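# Feed steel bar through cold saw to length stop

## Task

Push the long steel bar along the roller line, through the opened vise of the cold saw and beneath its lifted blade, until its end reaches the length stop: the point of the little rod at the saw's -y end that faces back toward the blade. The stop must finish at its original setting, and the bar must stay resting on the rollers. If a short leftover piece of bar sits on the saw ahead of the stop, move it into the offcut bin, the open box on the bench past the stop.

## Robot and tools

ROBOT. Two arms, left_arm and right_arm, each on its own carriage on one floor track. The track runs along y at x = 0. left_rail is always the carriage further toward +y and carries left_arm; right_rail carries right_arm. Each arm base sits at x = 0, y = its carriage position_m, z = 0.03 m, facing +x. Each arm ends in a two-finger gripper whose fingers can fold if pushed near the palm or pressed tip-first onto a surface; grip with the outer quarter of the pads.

FRAME. Results use one scene frame fixed to the table: table top z = 0, +z up, +x the direction the arms face, +y to their left, y = 0 at mid-track; the table edge is at x = 0.31 m. Positions in metres, quaternions wxyz, velocities in m/s and rad/s. The gripper's fingers point along its own +z and close along its own y; end_effector_position is the point between closed pads.

execute_actions(actions, cameras). Runs actions in sequence and returns state plus images. An action may hold "rows", "steps", "until" and device commands. rows: up to 15 rows, each used for one 1/30 s control step. Every row is a single list of 18 numbers in [-1, 1] covering both arms: left dx, dy, dz, rx, ry, rz, left gripper position, force_limit, speed, then the same nine for the right arm. dx to rz are an offset (not a pose) from that arm's Hand target as it stood when the action began, expressed in the Hand target's own axes; every row counts from that same start. 1.0 equals 0.6 m or 180 degrees; rx, ry, rz form one rotation vector. Repeating an offset in a new action moves further. All zeros re-commands the current Hand target. Gripper position: +1 fully open (140 mm), about -0.8 pads touch, -1 closes until blocked. force_limit -1 to +1 sets squeeze (roughly 14 N to 58 N at slow speed); speed -1 to +1 sets finger speed (about 30 to 250 mm/s); faster closing grips harder. Resend the last gripper numbers to leave a gripper unchanged, since 0 is a real command. steps: 1 to 450, default 15, at least one per row; after the last row the arms keep heading to its target. Ramp offsets gradually (about +0.01 per row) for gentle motion. until: ends the action early when rail conditions hold, e.g. {"left_rail": {"position_status": ["!=", "moving"]}} or {"all": {"status": "ended"}}; numbers need a comparison (=, !=, <, <=, >, >=).

RAILS. Command with {"left_rail": {...}} or {"right_rail": {...}}: position_m is an absolute carriage place in metres (left_rail -1.1 to 2, right_rail -2 to 1.1), speed_m_s 0.01 to 1, acceleration_factor 0.1 to 1, or {"stop": true}. An out-of-range value voids the whole call. Keep the carriages at least 0.98 m apart. After sending position_m, run an action with until on position_status before moving that arm to a scene point. Rows ride along with a moving carriage. position_status words: moving, done, contact_stop, time_out, stopped, stopped_with_arm, stopped_for_other_arm, stopped_for_other_carriage; position_answer: taken or not_taken.

move(target, speed, blend, stop_force, zero, blocking, cameras). Straight-line path for each gripper. target is one 18-number row or a list of up to 15 such rows, same layout and scale as rows, each an offset from the Hand targets at the move's start. speed: m/s, 0.002 to 2, default 0.25. blend: metres of corner rounding in a list. stop_force: 10 to 80 N, ends an arm's path on contact; use it only slowly, with the carriage standing, and not while the gripper turns; omit it when backing away from contact. zero: re-zero force before the move (default true). blocking=false returns early; then call wait or stop before further rows or moves. The result adds a move: line (done, off_target, moving, held, fault) and limits (paced, held).

wait(seconds 0 to 10), stop() to brake a running move, zoom_image(camera, region [x0, y0, x1, y1] pixels, at most 504 each side; cameras cam_high, cam_bench_left, cam_bench_right, cam_left_wrist, cam_right_wrist), read_manual(section), finished_scene(scene 1 to 3). Cameras in images: cam_high, cam_low, cam_bench_left, cam_bench_right, cam_left_wrist, cam_right_wrist, all 896x504.

RESULTS. Hand target: the pose the next offsets start from. Tool commands, object_status (0 moving, 1 blocked opening, 2 blocked closing i.e. gripping, 3 reached position or pads met), position_measured in counts (3 open, 230 pads meet). Joint positions per arm: rail, then six joints in rad; Joint torques; Flange force along gripper axes in N; Wrist depth as a 7x7 grid of distances; MOTOR HOT or fault lines.

AVOID. Letting the bar or offcut fall, especially off the table; dropping or releasing parts while moving; striking the saw, stop or table hard; pushing the stop off its setting; arms or carriages touching each other. Faults stop an arm for 10 s: 144 N outside force, or torque at limits (waist and shoulder 306, elbow 144, wrist joints 40.5 N m). Commanding far past a firm contact causes faults. Holding loads or stretched poses heats motors and can brake an arm for 30 to 60 s.

Each tool is called after "Request:" by a JSON object that holds its "op" and its "data".

## Session

Request:
{"op": "execute_actions", "data": {"actions": []}}

Scene clock: 0.00 s.
left_arm: end_effector_position=(+0.6600, +0.5773, +0.4937) position_measured=3 object_status=3 end_effector_quat_wxyz=(+0.000, +1.000, +0.000, +0.000) | right_arm: end_effector_position=(+0.6600, -0.7163, +0.4937) position_measured=3 object_status=3 end_effector_quat_wxyz=(+0.000, +1.000, +0.000, +0.000)
Joint positions: left_arm=[0.578 -0.053 0.164 1.35 0 1.628 1.518] | right_arm=[-0.716 -0.053 0.164 1.35 0 1.628 1.518]
Joint velocities: within noise
Joint torques (N m): no reading
Flange force (N): no reading
Wrist depth (mm): cam_left_wrist=[531 347 561 - 353 - - / - 366 - - 371 579 414 / - 382 - 470 402 444 405 / 396 139 - - - 139 399 / - 101 - - 667 114 97 / - - 740 724 786 - 97 / - - 786 763 786 842 -] | cam_right_wrist=[350 - - 344 567 583 - / 361 553 - 370 - - 375 / 379 576 609 389 - - 394 / 401 137 399 404 406 141 399 / - 117 - - 698 124 105 / - 102 - - - - 96 / - - 736 736 764 - -]
Hand target: left_arm +0.6600, +0.5773, +0.4937; +0.000, +1.000, +0.000, +0.000 | right_arm +0.6600, -0.7163, +0.4937; +0.000, +1.000, +0.000, +0.000
Tool commands: left_gripper/position=+1.0 left_gripper/force_limit=+1.0 left_gripper/speed=+1.0 right_gripper/position=+1.0 right_gripper/force_limit=+1.0 right_gripper/speed=+1.0
left_rail: position_m=0.578 position_status=done
right_rail: position_m=-0.716 position_status=done

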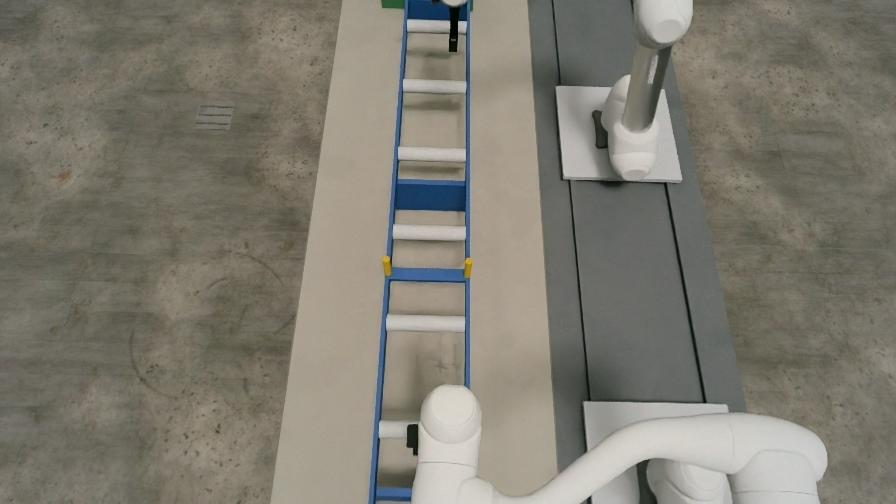

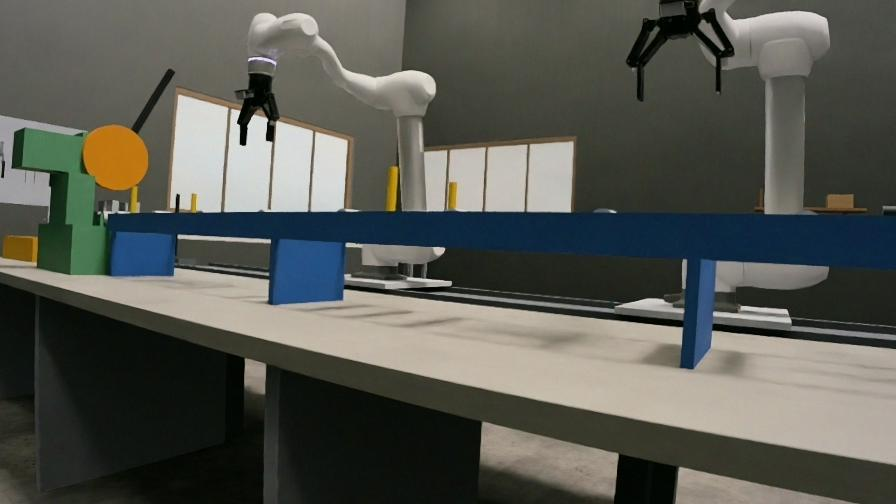

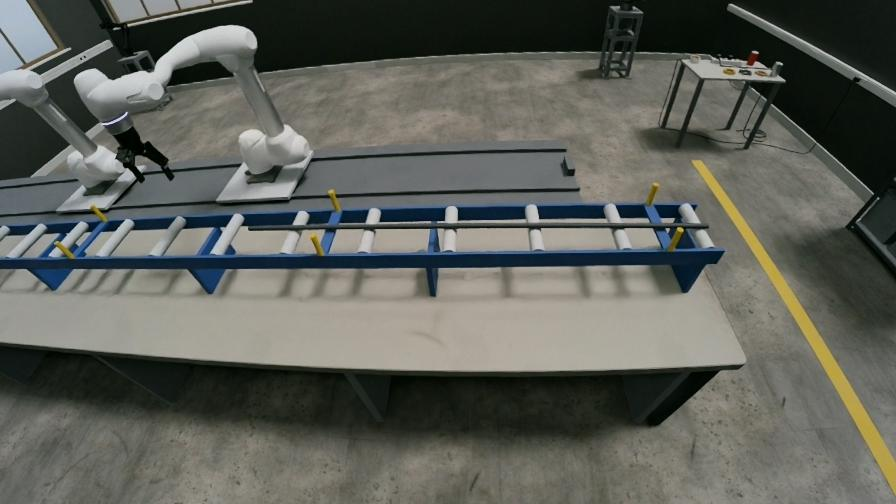

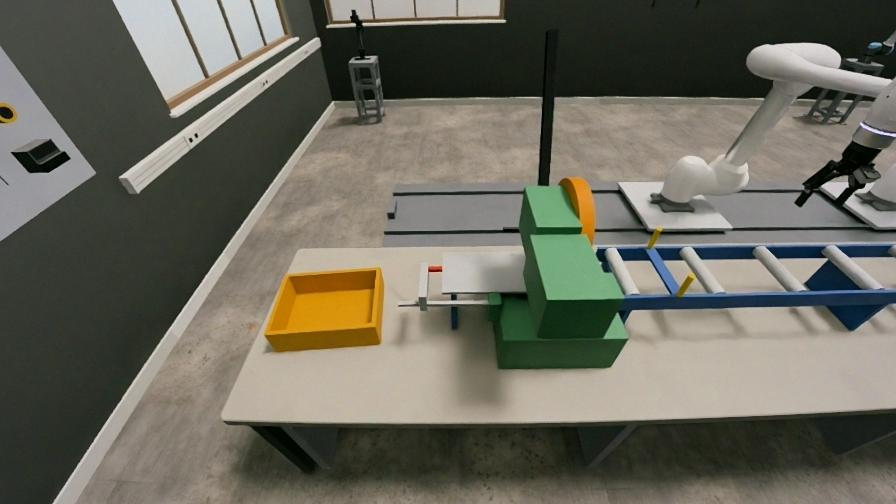

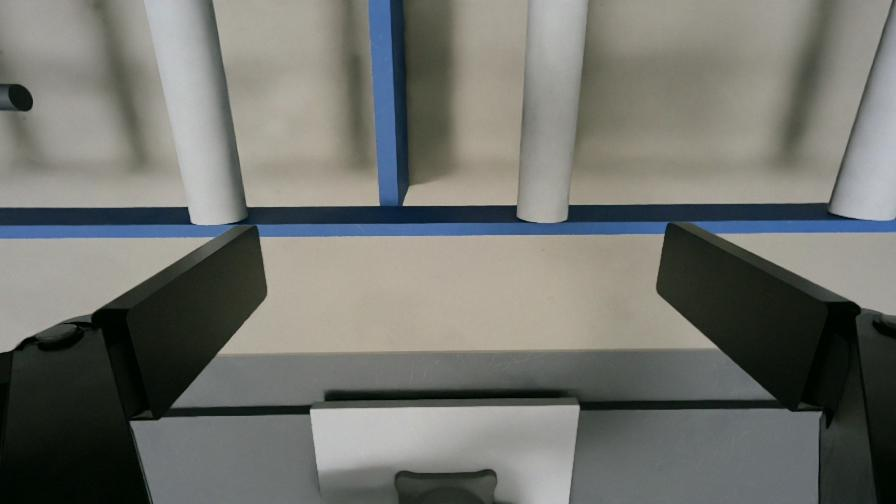

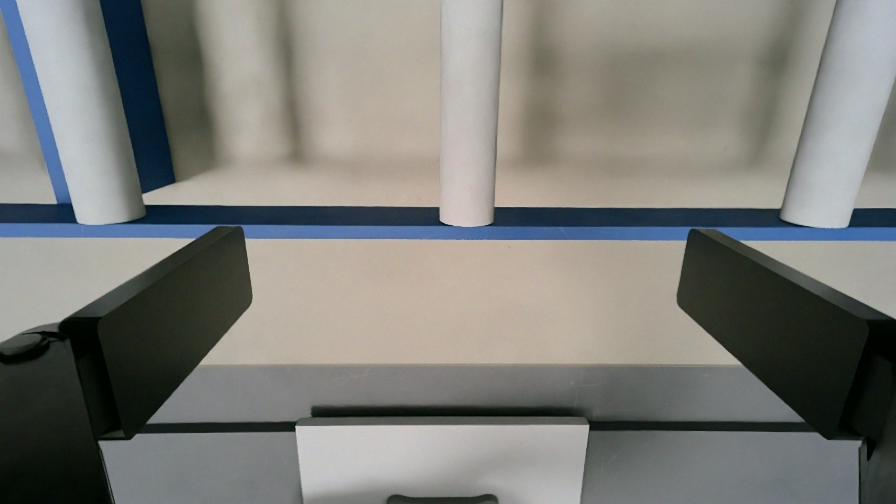

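Request:
{"op": "move", "data": {"target": [[0,0,0,0,0,0.25,1,0,0,-0.4,0.7,0,0,0,0.25,1,0,0],[0,0,0,0,0,0.5,1,0,0,-1,0.9,0,0,0,0.5,1,0,0]], "blend": 0.05, "speed": 0.4, "cameras": []}}

Request:
{"op": "execute_actions", "data": {"actions": [{"left_rail":{"position_m":1.7,"speed_m_s":0.5},"right_rail":{"position_m":-1.98,"speed_m_s":0.5},"steps":200,"until":{"all":{"status":"ended"}}}]}}

Scene clock: 25.13 s.
left_arm: end_effector_position=(+0.6599, +0.5773, +0.4937) position_measured=3 object_status=3 end_effector_quat_wxyz=(+0.000, +0.707, -0.707, +0.000) | right_arm: end_effector_position=(+0.0600, -1.2564, +0.4937) position_measured=3 object_status=3 end_effector_quat_wxyz=(+0.000, +0.707, -0.707, +0.000)
Joint positions: left_arm=[0.578 -0.053 0.164 1.35 0 1.628 3.088] | right_arm=[-0.716 -1.524 -0.025 1.553 0 1.613 1.618]
Joint torques (N m): left_arm=[-1.5 -61.23 -45.17 4.51 0.24 0.06] | right_arm=[1.14 -43.03 -42.58 4.17 -0.1 0.43]
Flange force (N): left_arm=[-2.1 2.5 4.7] | right_arm=[4.9 2.3 0.6]
Wrist depth (mm): cam_left_wrist=[1141 336 346 348 355 - 551 / 1297 389 358 432 583 - 582 / 1319 - 462 514 - 671 609 / 1413 127 445 663 - 138 642 / - 101 448 445 - 114 102 / - - 467 454 - - 97 / - - 530 546 - - -] | cam_right_wrist=[553 - - - - 1370 - / - - - - - 607 1288 / - - - - - - 1370 / - 126 - - - 141 1431 / - 117 - - 685 132 105 / - 103 696 694 698 1506 96 / - 751 764 708 740 1694 -]
Hand target: left_arm +0.6600, +0.5773, +0.4937; +0.000, +0.707, -0.707, +0.000 | right_arm +0.0600, -1.2563, +0.4937; +0.000, +0.707, -0.707, +0.000
Off the commanded pose: left_arm 0.000 m, 0 deg | right_arm 0.000 m, 0 deg.
left_rail: position_m=0.578 position_status=done
right_rail: position_m=-0.716 position_status=done
move: done; blend cut to 0 m at target 1; limits=paced
No camera images: "cameras" was empty.

Scene clock: 28.30 s.
left_arm: end_effector_position=(+0.6600, +1.6994, +0.4936) position_measured=3 object_status=3 end_effector_quat_wxyz=(+0.000, +0.707, -0.707, +0.000) | right_arm: end_effector_position=(+0.0600, -2.5204, +0.4937) position_measured=3 object_status=3 end_effector_quat_wxyz=(+0.000, +0.707, -0.707, +0.000)
Joint positions: left_arm=[1.7 -0.053 0.164 1.35 0 1.628 3.088] | right_arm=[-1.98 -1.524 -0.025 1.553 0 1.614 1.618]
Joint torques (N m): left_arm=[-1.77 -61.22 -45.27 4.53 0.27 0.04] | right_arm=[0.59 -42.12 -42.63 4.14 -0.13 0.49]
Flange force (N): left_arm=[-2.6 2.8 4.9] | right_arm=[2.9 1.6 0.8]
Wrist depth (mm): cam_left_wrist=[1169 387 329 - - 599 553 / 1283 592 422 427 - 609 580 / 1405 - 379 380 - 645 602 / 1456 127 466 - - 139 650 / - 101 676 676 742 114 96 / - - 482 487 - - 97 / - 824 457 492 - - -] | cam_right_wrist=[- - 885 1263 1356 1232 1238 / - - 1301 1269 1275 1400 1321 / - - 1341 1328 1341 1356 1356 / - 126 - 1407 1096 141 1423 / - 117 - - - 124 105 / - 704 692 694 698 1515 96 / - 755 711 708 749 1630 -]
Hand target: left_arm +0.6600, +1.6995, +0.4937; +0.000, +0.707, -0.707, +0.000 | right_arm +0.0600, -2.5204, +0.4937; +0.000, +0.707, -0.707, +0.000
Tool commands: left_gripper/position=+1.0 left_gripper/force_limit=+0.0 left_gripper/speed=+0.0 right_gripper/position=+1.0 right_gripper/force_limit=+0.0 right_gripper/speed=+0.0
Off the commanded pose: left_arm 0.000 m, 0 deg | right_arm 0.000 m, 0 deg.
left_rail: position_m=1.700 speed_m_s=0.50 position_status=done
right_rail: position_m=-1.980 speed_m_s=0.50 position_status=done
camera_calibration:
cam_left_wrist: T_world_to_cam=[[-0.999888, -0.00415394, 0.0143631, 0.668316], [0.000949736, 0.941047, 0.338275, -1.76269], [-0.0149215, 0.338251, -0.940938, 0.0422666], [0, 0, 0, 1]] pos_world=[0.670546, 1.64725, 0.626446]
cam_right_wrist: T_world_to_cam=[[-0.999937, 0.00130648, 0.0111081, 0.0633274], [0.00474313, 0.948961, 0.315357, 2.24603], [-0.0101292, 0.31539, -0.948908, 1.40809], [0, 0, 0, 1]] pos_world=[0.066933, -2.57557, 0.627145]

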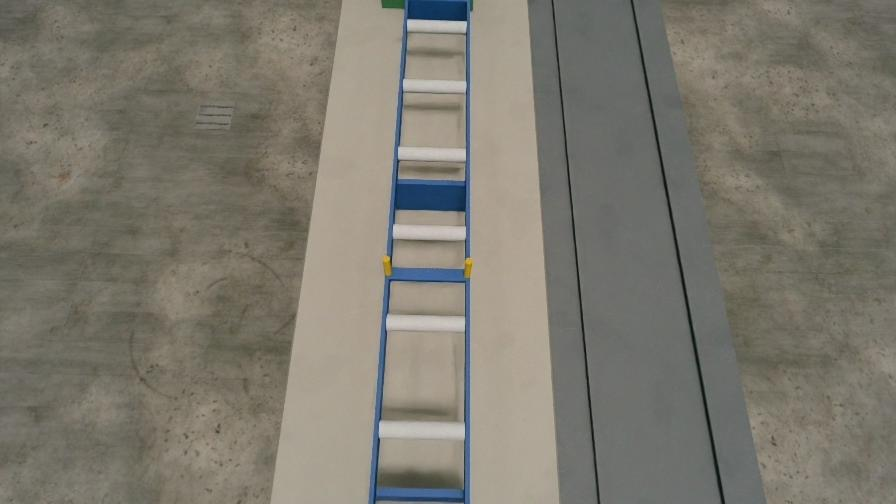

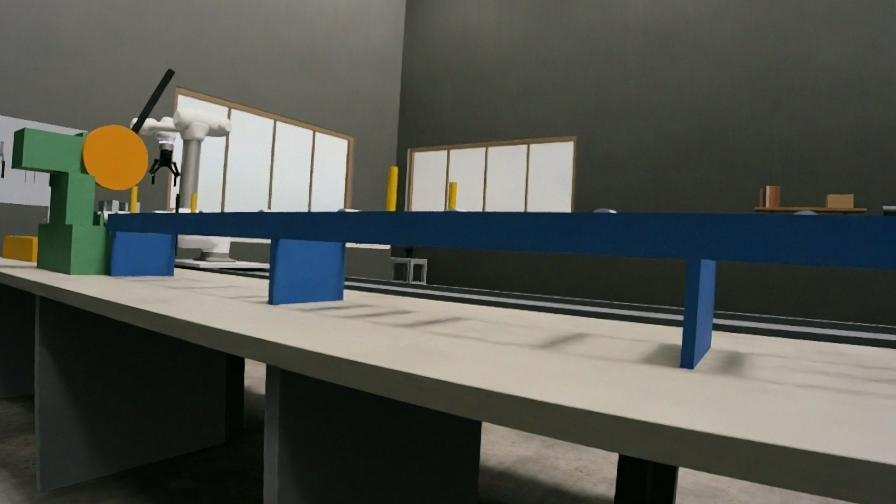

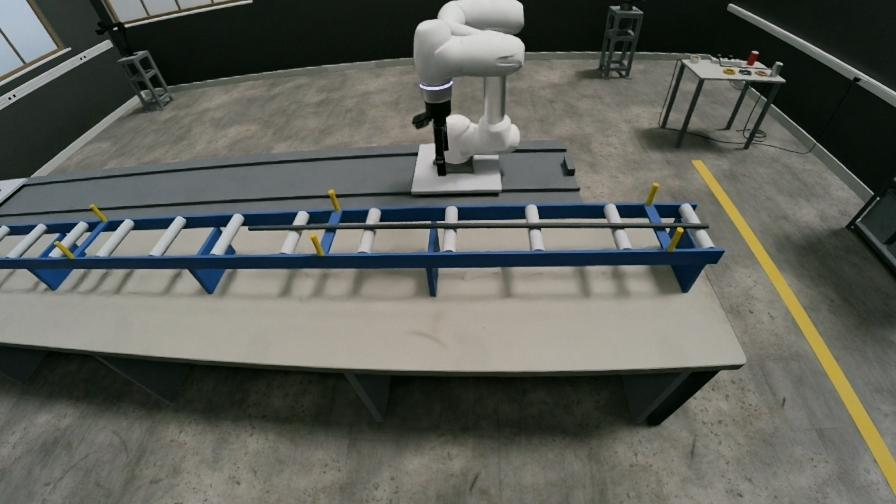

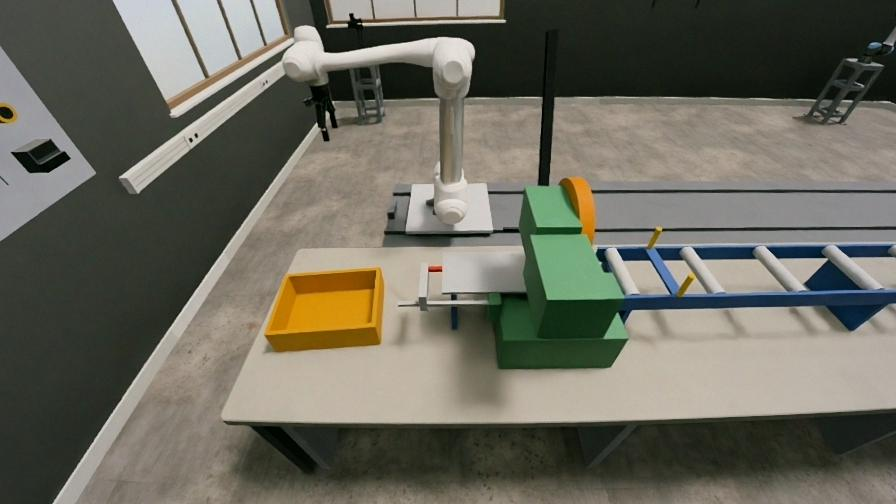

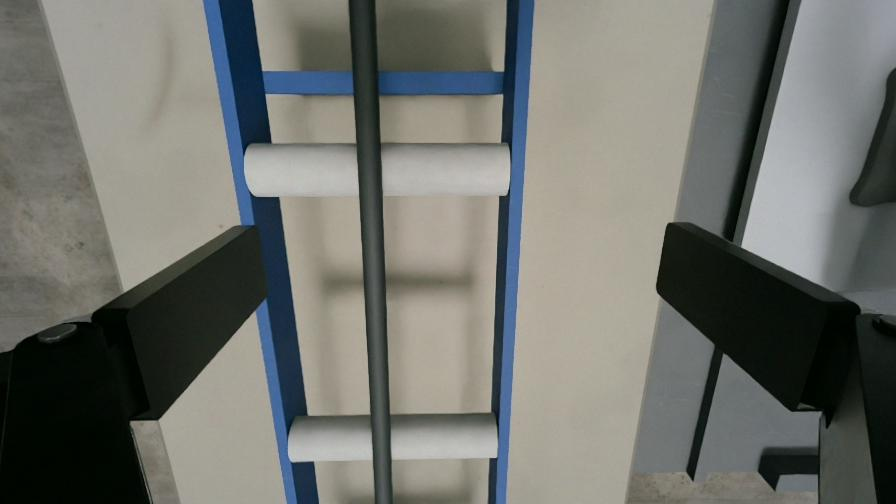

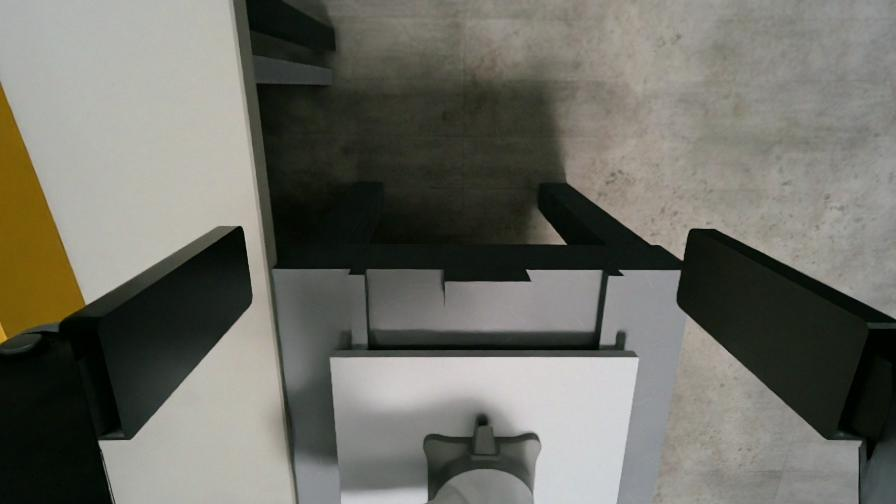

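Request:
{"op": "move", "data": {"target": [[0,0,0,0,0,0,1,0,0,-0.2,-0.6,0,0,0,0,1,0,0],[0,0,0,0,0,0,1,0,0,-0.867,-0.9,-0.25,0,0,0,1,0,0]], "blend": 0.05, "speed": 0.4, "cameras": ["cam_bench_right","cam_right_wrist"]}}

Request:
{"op": "zoom_image", "data": {"camera": "cam_right_wrist", "region": [230, 0, 660, 300]}}

Request:
{"op": "zoom_image", "data": {"camera": "cam_bench_right", "region": [380, 220, 620, 360]}}

Scene clock: 36.47 s.
left_arm: end_effector_position=(+0.6600, +1.6995, +0.4936) position_measured=3 object_status=3 end_effector_quat_wxyz=(+0.000, +0.707, -0.707, +0.000) | right_arm: end_effector_position=(+0.5999, -2.0003, +0.6436) position_measured=3 object_status=3 end_effector_quat_wxyz=(+0.000, +0.707, -0.707, +0.000)
Joint positions: left_arm=[1.7 -0.053 0.164 1.35 0 1.628 3.088] | right_arm=[-1.98 -0.091 0.112 1.136 0 1.894 3.05]
Joint torques (N m): left_arm=[-2.42 -61.53 -45.17 4.4 0.24 -0.02] | right_arm=[0.78 -54.49 -41.08 3.91 -0.01 0.53]
Flange force (N): left_arm=[-3.7 1.9 4.8] | right_arm=[2.3 -2.1 2.0]
Wrist depth (mm): cam_left_wrist=[1230 383 325 - - - 547 / - 375 416 425 - - 578 / 1733 - 379 375 - - 607 / 1465 127 434 - - 139 649 / - 101 425 - - 114 96 / - - 470 751 - - 97 / - - 473 810 - 1995 -] | cam_right_wrist=[1423 - 696 702 710 685 678 / 1385 - 533 704 728 708 681 / 1415 - 521 537 795 753 636 / 1552 126 552 545 802 141 606 / - 117 579 592 - 124 105 / - 579 605 628 - - 96 / - 410 413 674 904 - -]
Hand target: left_arm +0.6600, +1.6995, +0.4937; +0.000, +0.707, -0.707, +0.000 | right_arm +0.6000, -2.0003, +0.6437; +0.000, +0.707, -0.707, +0.000
Off the commanded pose: left_arm 0.000 m, 0 deg | right_arm 0.000 m, 0 deg.
left_rail: position_m=1.700 speed_m_s=0.50 position_status=done
right_rail: position_m=-1.980 speed_m_s=0.50 position_status=done
move: done; limits=paced
camera_calibration:
cam_right_wrist: T_world_to_cam=[[-0.999937, 0.0013051, 0.0111077, 0.600946], [0.00474167, 0.948961, 0.315357, 1.7027], [-0.0101292, 0.31539, -0.948908, 1.39189], [0, 0, 0, 1]] pos_world=[0.606933, -2.05557, 0.777145]
Images, in order (width x height): cam_bench_right 896x504, cam_right_wrist 896x504.

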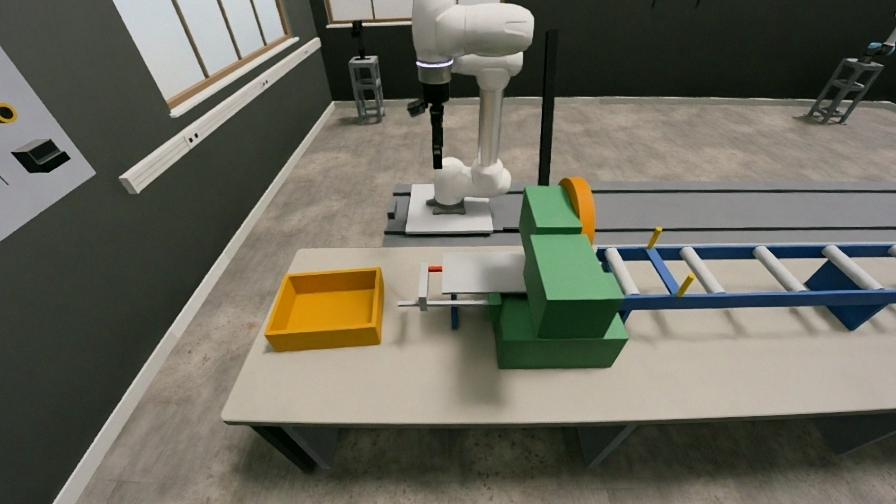

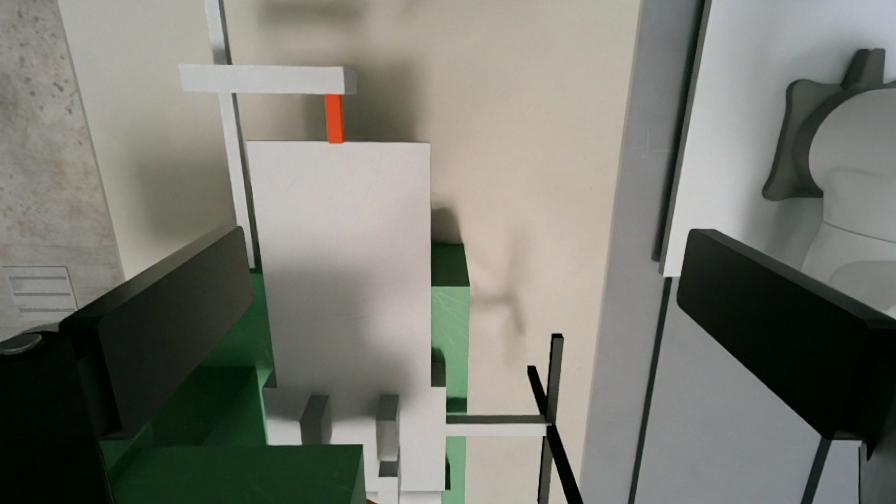

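Scaled by 1.172 from the camera's 896x504 image, which has a finer 1280x720 frame.

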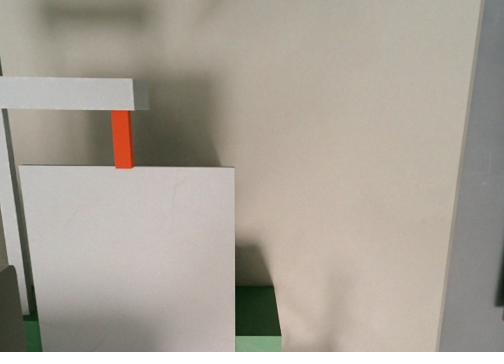

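Scaled by 2.100 from the camera's 896x504 image, which has a finer 1280x720 frame.

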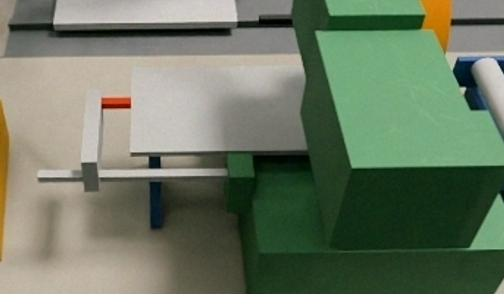

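Request:
{"op": "move", "data": {"target": [0,-0.12,0.26,0,0,0,-1,-1,0,0,0,0,0,0,0,1,0,0], "cameras": ["cam_left_wrist"]}}

Request:
{"op": "move", "data": {"target": [0,0,0.09,0,0,0,-1,-1,0,0,0,0,0,0,0,1,0,0], "speed": 0.015, "stop_force": 12, "cameras": ["cam_left_wrist"]}}

Scene clock: 49.70 s.
left_arm: end_effector_position=(+0.7320, +1.6995, +0.3377) position_measured=233 object_status=0 end_effector_quat_wxyz=(+0.000, +0.707, -0.707, +0.000) | right_arm: end_effector_position=(+0.6000, -2.0003, +0.6437) position_measured=3 object_status=3 end_effector_quat_wxyz=(+0.000, +0.707, -0.707, +0.000)
Joint positions: left_arm=[1.7 -0.048 0.298 1.462 0 1.382 3.094] | right_arm=[-1.98 -0.091 0.112 1.136 0 1.894 3.05]
Joint torques (N m): left_arm=[-1.53 -75.16 -44.57 4.4 0.27 0.02] | right_arm=[0.66 -54.54 -40.54 3.91 -0.04 0.44]
Flange force (N): left_arm=[-2.1 2.2 4.4] | right_arm=[2.0 -3.8 0.4]
Wrist depth (mm): cam_left_wrist=[- 207 268 275 - 222 - / - 220 276 200 424 241 - / - 474 229 212 234 235 - / 1269 481 233 146 235 250 - / 1319 - - - - 256 552 / 1372 - - - - - - / - - - - - - -] | cam_right_wrist=[1307 - - - - 681 680 / 1370 - 474 - - 692 676 / 1463 - 521 535 744 751 638 / 1561 126 548 549 - 141 622 / - 117 577 598 807 131 105 / - 109 610 627 873 - 96 / - 406 409 638 749 1010 -]
Hand target: left_arm +0.7320, +1.6995, +0.3377; +0.000, +0.707, -0.707, +0.000 | right_arm +0.6000, -2.0003, +0.6437; +0.000, +0.707, -0.707, +0.000
Off the commanded pose: left_arm 0.000 m, 0 deg | right_arm 0.000 m, 0 deg.
left_rail: position_m=1.700 speed_m_s=0.50 position_status=done
right_rail: position_m=-1.980 speed_m_s=0.50 position_status=done
move: done
camera_calibration:
cam_left_wrist: T_world_to_cam=[[-0.999888, -0.0041527, 0.0143641, 0.742546], [0.000949821, 0.941079, 0.338186, -1.71], [-0.0149221, 0.338162, -0.94097, -0.103284], [0, 0, 0, 1]] pos_world=[0.742546, 1.64725, 0.470445]
Images, in order (width x height): cam_left_wrist 896x504.

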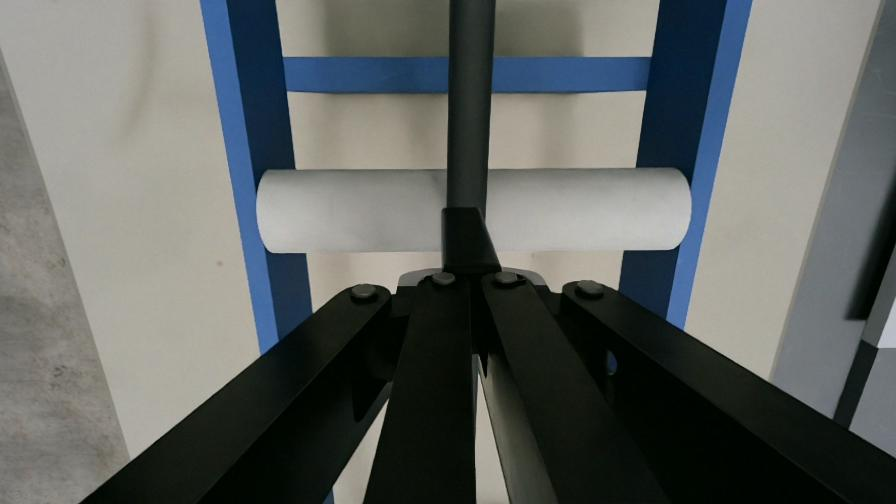

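Scene clock: 52.70 s.
left_arm: end_effector_position=(+0.7321, +1.6995, +0.3022) position_measured=233 object_status=3 end_effector_quat_wxyz=(+0.000, +0.707, -0.707, +0.000) | right_arm: end_effector_position=(+0.6000, -2.0003, +0.6437) position_measured=3 object_status=3 end_effector_quat_wxyz=(+0.000, +0.707, -0.707, +0.000)
Joint positions: left_arm=[1.7 -0.048 0.311 1.51 0 1.321 3.094] | right_arm=[-1.98 -0.091 0.112 1.136 0 1.894 3.05]
Joint torques (N m): left_arm=[-1.78 -56.48 -29.04 4.54 0.33 0.01] | right_arm=[0.72 -54.63 -40.47 3.9 -0.07 0.5]
Flange force (N): left_arm=[-2.4 1.0 -22.7] | right_arm=[2.3 -5.0 0.2]
Wrist depth (mm): cam_left_wrist=[- 186 - 153 - 210 175 / - 187 - 162 - 210 - / - 199 199 195 203 201 447 / - 202 197 195 197 207 - / 500 - - - - 226 - / - - - - - - - / - - - - - - -] | cam_right_wrist=[1307 680 - 692 694 672 683 / 1447 710 715 - - 723 681 / 1447 - 520 510 - 751 636 / 1542 126 550 535 - 140 606 / - 117 580 570 856 124 105 / - 102 607 631 882 - 96 / - 395 410 691 736 - -]
Hand target: left_arm +0.7321, +1.6995, +0.3022; +0.000, +0.707, -0.707, +0.000 (not the last commanded pose) | right_arm +0.6000, -2.0003, +0.6437; +0.000, +0.707, -0.707, +0.000
Off the commanded pose: left_arm 0.019 m, 0 deg | right_arm 0.000 m, 0 deg.
left_rail: position_m=1.700 speed_m_s=0.50 position_status=done
right_rail: position_m=-1.980 speed_m_s=0.50 position_status=done
move: contact (left_arm)
camera_calibration:
cam_left_wrist: T_world_to_cam=[[-0.999894, -0.00420811, 0.0139204, 0.743445], [0.000747663, 0.941078, 0.33819, -1.69784], [-0.0145233, 0.338165, -0.940975, -0.136983], [0, 0, 0, 1]] pos_world=[0.742647, 1.64725, 0.434947]
Images, in order (width x height): cam_left_wrist 896x504.

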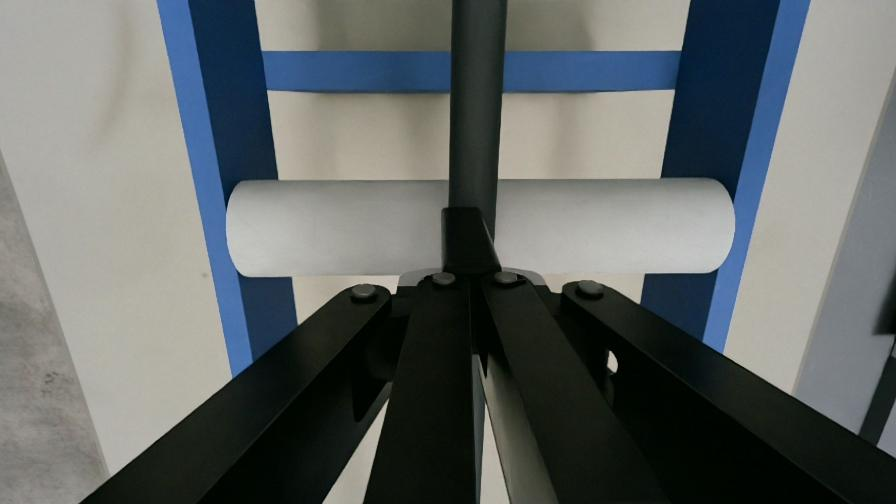

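Request:
{"op": "move", "data": {"target": [[0,0,-0.12,0,0,0,0,0,0,0,0,0,0,0,0,1,0,0],[-0.167,-0.003,-0.12,0,0,0,0,0,0,0,0,0,0,0,0,1,0,0],[-0.167,-0.003,0.032,0,0,0,0,0,0,0,0,0,0,0,0,1,0,0]], "speed": 0.15, "cameras": []}}

Request:
{"op": "execute_actions", "data": {"actions": [{"rows":[[0,0,0,0,0,0,-1,-0.5,-1,0,0,0,0,0,0,1,0,0]],"steps":120}], "cameras": ["cam_left_wrist"]}}

Scene clock: 62.00 s.
left_arm: end_effector_position=(+0.7339, +1.7997, +0.2830) position_measured=129 object_status=3 end_effector_quat_wxyz=(+0.000, +0.707, -0.707, +0.000) | right_arm: end_effector_position=(+0.6000, -2.0003, +0.6437) position_measured=3 object_status=3 end_effector_quat_wxyz=(+0.000, +0.707, -0.707, +0.000)
Joint positions: left_arm=[1.7 0.088 0.332 1.516 0 1.293 3.23] | right_arm=[-1.98 -0.091 0.112 1.136 0 1.894 3.05]
Joint torques (N m): left_arm=[-1.91 -77.26 -43.73 4.35 0.26 0.02] | right_arm=[0.72 -54.8 -40.42 3.88 -0.06 0.45]
Flange force (N): left_arm=[-2.3 3.1 4.2] | right_arm=[2.1 -4.6 -0.7]
Wrist depth (mm): cam_left_wrist=[- 157 157 149 158 167 161 / - 182 - 142 - 212 397 / - 197 - 150 - 226 180 / - 197 147 156 133 213 - / - - 112 169 - 79 - / - - - 181 - - - / - - - 194 - - -] | cam_right_wrist=[1263 - - - - 692 676 / 1370 - 533 - - 715 678 / 1423 - 526 508 - 747 634 / 1533 126 548 566 815 141 593 / - 117 577 592 839 124 105 / - 103 610 605 - - 96 / - 394 426 639 - - -]
Hand target: left_arm +0.7339, +1.7997, +0.2830; +0.000, +0.707, -0.707, +0.000 | right_arm +0.6000, -2.0003, +0.6437; +0.000, +0.707, -0.707, +0.000
Off the commanded pose: left_arm 0.000 m, 0 deg | right_arm 0.000 m, 0 deg.
left_rail: position_m=1.700 speed_m_s=0.50 position_status=done
right_rail: position_m=-1.980 speed_m_s=0.50 position_status=done
move: done
No camera images: "cameras" was empty.

Scene clock: 66.20 s.
left_arm: end_effector_position=(+0.7339, +1.7997, +0.2829) position_measured=201 object_status=2 end_effector_quat_wxyz=(+0.000, +0.707, -0.707, +0.000) | right_arm: end_effector_position=(+0.6000, -2.0003, +0.6437) position_measured=3 object_status=3 end_effector_quat_wxyz=(+0.000, +0.707, -0.707, +0.000)
Joint positions: left_arm=[1.7 0.088 0.332 1.516 0 1.293 3.23] | right_arm=[-1.98 -0.091 0.112 1.136 0 1.894 3.05]
Joint torques (N m): left_arm=[-1.09 -78.25 -41.86 4.27 1.51 -0.25] | right_arm=[0.55 -54.75 -40.45 3.92 -0.07 0.49]
Flange force (N): left_arm=[-2.0 -1.6 4.5] | right_arm=[1.9 -4.2 -0.6]
Wrist depth (mm): cam_left_wrist=[- 156 157 150 158 166 160 / - 182 - 140 - 213 169 / - 181 - - - 211 182 / - 195 - 156 444 213 - / - - 90 167 - 202 486 / 1290 - - 178 - - - / - - - 191 - - -] | cam_right_wrist=[1301 508 696 - 681 678 687 / 1423 546 552 - - 717 683 / 1497 776 522 531 762 758 641 / - 132 547 533 818 141 596 / - 117 581 612 - 124 105 / - 598 616 619 696 - 96 / - 410 412 655 - - -]
Hand target: left_arm +0.7339, +1.7997, +0.2830; +0.000, +0.707, -0.707, +0.000 | right_arm +0.6000, -2.0003, +0.6437; +0.000, +0.707, -0.707, +0.000
Off the commanded pose: left_arm 0.000 m, 0 deg | right_arm 0.000 m, 0 deg.
left_rail: position_m=1.700 speed_m_s=0.50 position_status=done
right_rail: position_m=-1.980 speed_m_s=0.50 position_status=done
camera_calibration:
cam_left_wrist: T_world_to_cam=[[-0.999893, -0.00414712, 0.014048, 0.745773], [0.000848184, 0.941078, 0.338188, -1.78572], [-0.0146228, 0.338164, -0.940974, -0.188834], [0, 0, 0, 1]] pos_world=[0.744447, 1.74745, 0.415746]
Images, in order (width x height): cam_left_wrist 896x504.

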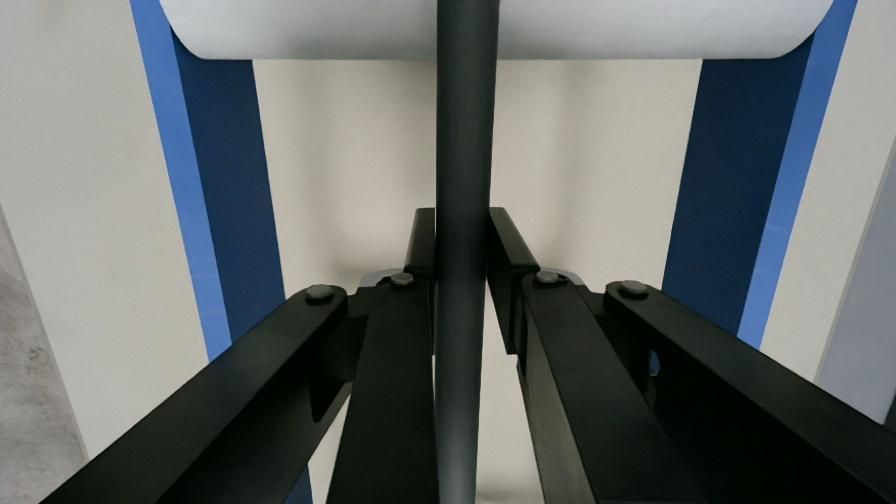

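Request:
{"op": "move", "data": {"target": [0,0.0167,-0.01,0,0,0,-1,-0.5,-1,0,0,0,0,0,0,1,0,0], "speed": 0.05, "cameras": ["cam_bench_left","cam_left_wrist"]}}

Request:
{"op": "execute_actions", "data": {"actions": [{"left_rail":{"position_m":0.7,"speed_m_s":0.25,"acceleration_factor":0.3},"steps":300,"until":{"left_rail":{"position_status":["!=","moving"]}}}]}}

Scene clock: 75.90 s.
left_arm: end_effector_position=(+0.7239, +1.7997, +0.2890) position_measured=201 object_status=2 end_effector_quat_wxyz=(+0.000, +0.707, -0.707, +0.000) | right_arm: end_effector_position=(+0.6000, -2.0003, +0.6437) position_measured=3 object_status=3 end_effector_quat_wxyz=(+0.000, +0.707, -0.707, +0.000)
Joint positions: left_arm=[1.7 0.09 0.314 1.53 0 1.297 3.231] | right_arm=[-1.98 -0.091 0.112 1.136 0 1.894 3.05]
Joint torques (N m): left_arm=[-0.08 -71.91 -32.42 4.57 5.4 -0.23] | right_arm=[0.73 -54.72 -40.45 3.87 -0.06 0.44]
Flange force (N): left_arm=[-2.2 -12.7 -3.0] | right_arm=[1.9 -3.7 -0.3]
Wrist depth (mm): cam_left_wrist=[- 161 158 155 164 165 - / - 186 - 149 - 197 - / - 217 - 158 - 211 - / - 199 446 159 119 212 - / 1164 - 90 174 - 202 - / 1364 - - - - - - / - - - - - - -] | cam_right_wrist=[- - 681 - - 711 680 / 1281 - 474 - 788 710 680 / 1580 - 520 530 760 742 634 / 1489 126 549 560 853 141 607 / - 117 596 584 859 124 105 / - 103 615 625 755 - 96 / - 411 429 639 - - -]
Hand target: left_arm +0.7239, +1.7997, +0.2890; +0.000, +0.707, -0.707, +0.000 | right_arm +0.6000, -2.0003, +0.6437; +0.000, +0.707, -0.707, +0.000
Off the commanded pose: left_arm 0.000 m, 0 deg | right_arm 0.000 m, 0 deg.
left_rail: position_m=1.700 speed_m_s=0.50 position_status=done
right_rail: position_m=-1.980 speed_m_s=0.50 position_status=done
move: done
camera_calibration:
cam_left_wrist: T_world_to_cam=[[-0.999894, -0.00420811, 0.0139204, 0.735852], [0.000747663, 0.941078, 0.33819, -1.78767], [-0.0145233, 0.338165, -0.940975, -0.183407], [0, 0, 0, 1]] pos_world=[0.734447, 1.74745, 0.421747]
Images, in order (width x height): cam_bench_left 896x504, cam_left_wrist 896x504.

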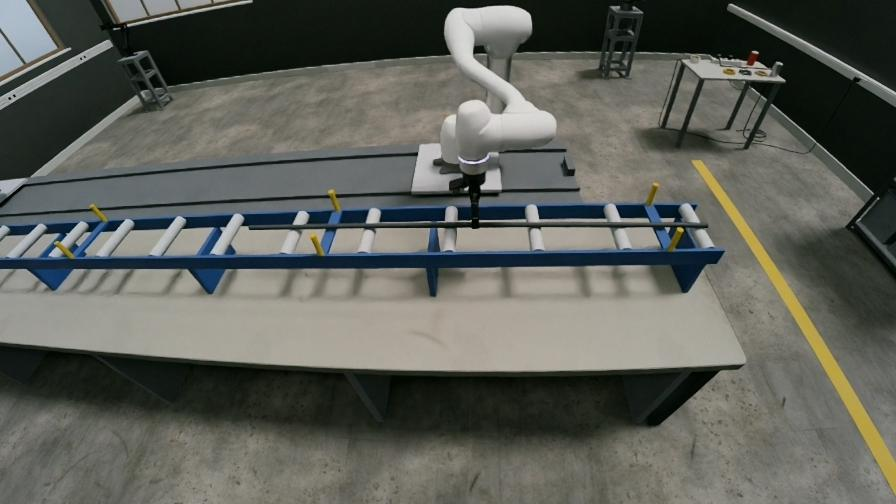

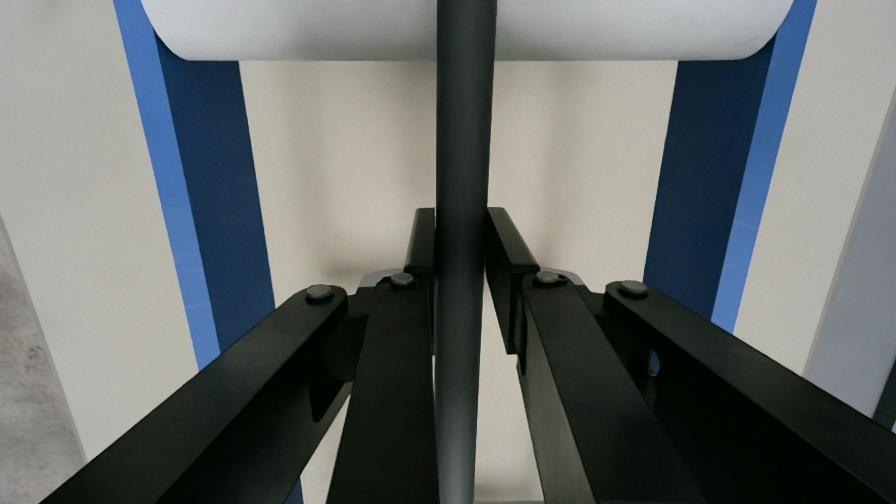

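Scene clock: 80.77 s.
left_arm: end_effector_position=(+0.7239, +0.7997, +0.2890) position_measured=201 object_status=2 end_effector_quat_wxyz=(+0.000, +0.707, -0.707, +0.000) | right_arm: end_effector_position=(+0.6000, -2.0003, +0.6437) position_measured=3 object_status=3 end_effector_quat_wxyz=(+0.000, +0.707, -0.707, +0.000)
Joint positions: left_arm=[0.7 0.09 0.314 1.53 0 1.297 3.231] | right_arm=[-1.98 -0.091 0.112 1.136 0 1.894 3.05]
Joint torques (N m): left_arm=[-1.06 -74.3 -40.59 4.32 1.29 -0.27] | right_arm=[0.85 -54.7 -40.32 3.9 -0.06 0.48]
Flange force (N): left_arm=[-2.3 -1.1 1.4] | right_arm=[2.7 -5.6 -0.3]
Wrist depth (mm): cam_left_wrist=[- 175 - 141 390 197 - / - 186 397 147 - 197 - / - 178 177 162 179 183 - / - 190 182 160 185 196 - / - - 90 - - 203 - / - - - 186 - - 526 / - - - 199 - - -] | cam_right_wrist=[- 508 702 - 744 678 676 / 1472 715 734 - - 698 678 / - 736 521 527 - 738 634 / 1294 136 549 562 797 140 603 / - 117 580 596 - 124 105 / - 109 619 630 888 - 96 / - 412 413 717 913 - -]
Hand target: left_arm +0.7239, +0.7997, +0.2890; +0.000, +0.707, -0.707, +0.000 | right_arm +0.6000, -2.0003, +0.6437; +0.000, +0.707, -0.707, +0.000
Tool commands: left_gripper/position=-1.0 left_gripper/force_limit=-0.5 left_gripper/speed=-1.0 right_gripper/position=+1.0 right_gripper/force_limit=+0.0 right_gripper/speed=+0.0
Off the commanded pose: left_arm 0.000 m, 0 deg | right_arm 0.000 m, 0 deg.
left_rail: position_m=0.700 speed_m_s=0.25 position_status=done
right_rail: position_m=-1.980 speed_m_s=0.50 position_status=done
camera_calibration:
cam_left_wrist: T_world_to_cam=[[-0.999894, -0.00411384, 0.0139537, 0.731559], [0.000847626, 0.941078, 0.338188, -0.846759], [-0.0145228, 0.338164, -0.940975, 0.154723], [0, 0, 0, 1]] pos_world=[0.734447, 0.747554, 0.421747]
cam_right_wrist: T_world_to_cam=[[-0.999937, 0.0013051, 0.0111077, 0.600946], [0.00474167, 0.948961, 0.315357, 1.7027], [-0.0101292, 0.31539, -0.948908, 1.39189], [0, 0, 0, 1]] pos_world=[0.606933, -2.05557, 0.777145]

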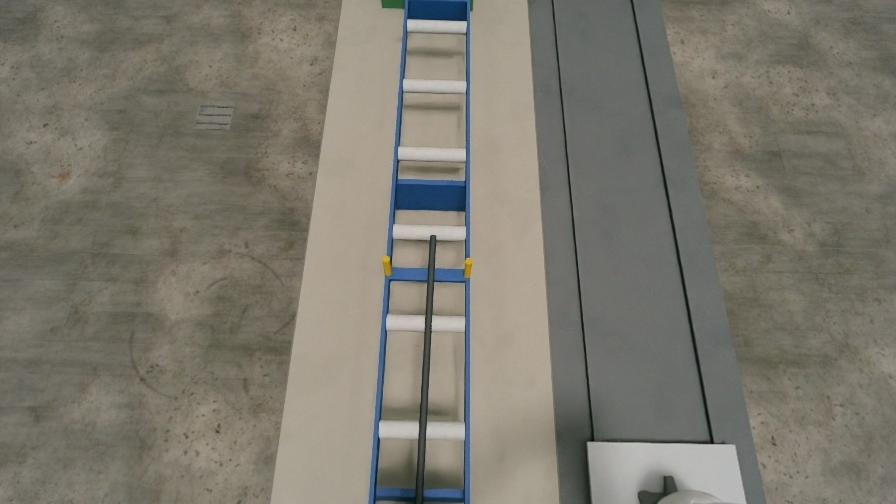

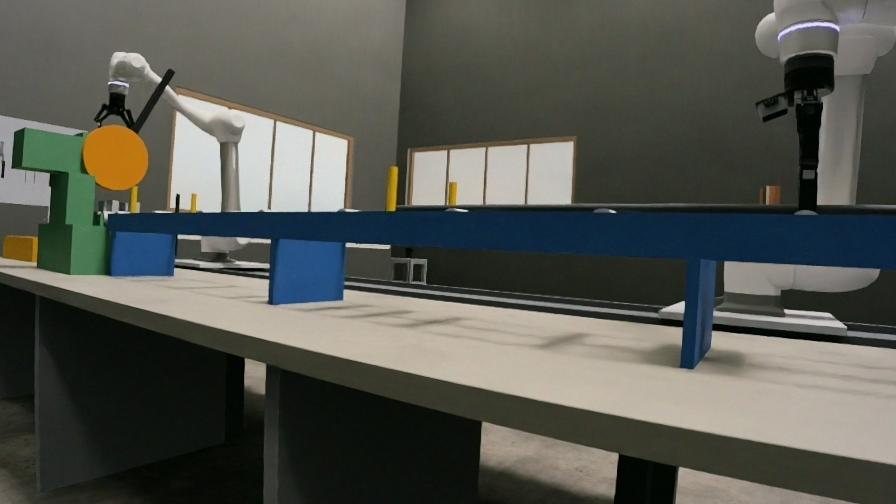

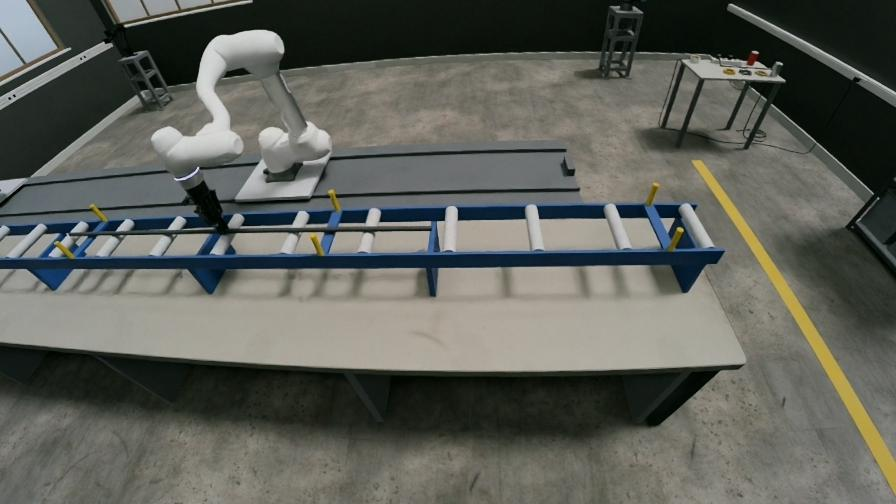

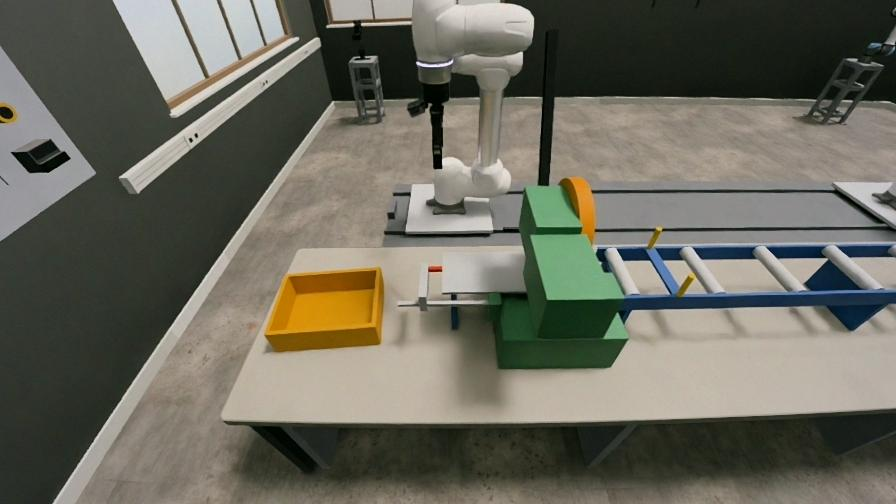

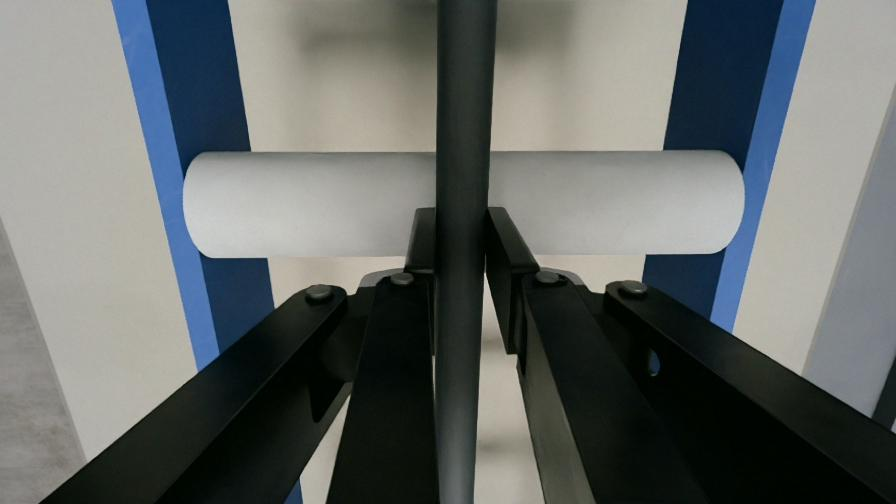

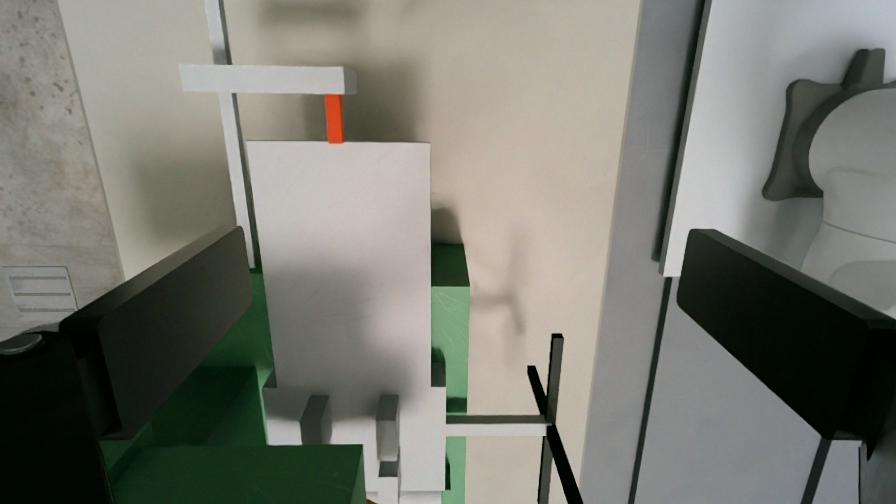

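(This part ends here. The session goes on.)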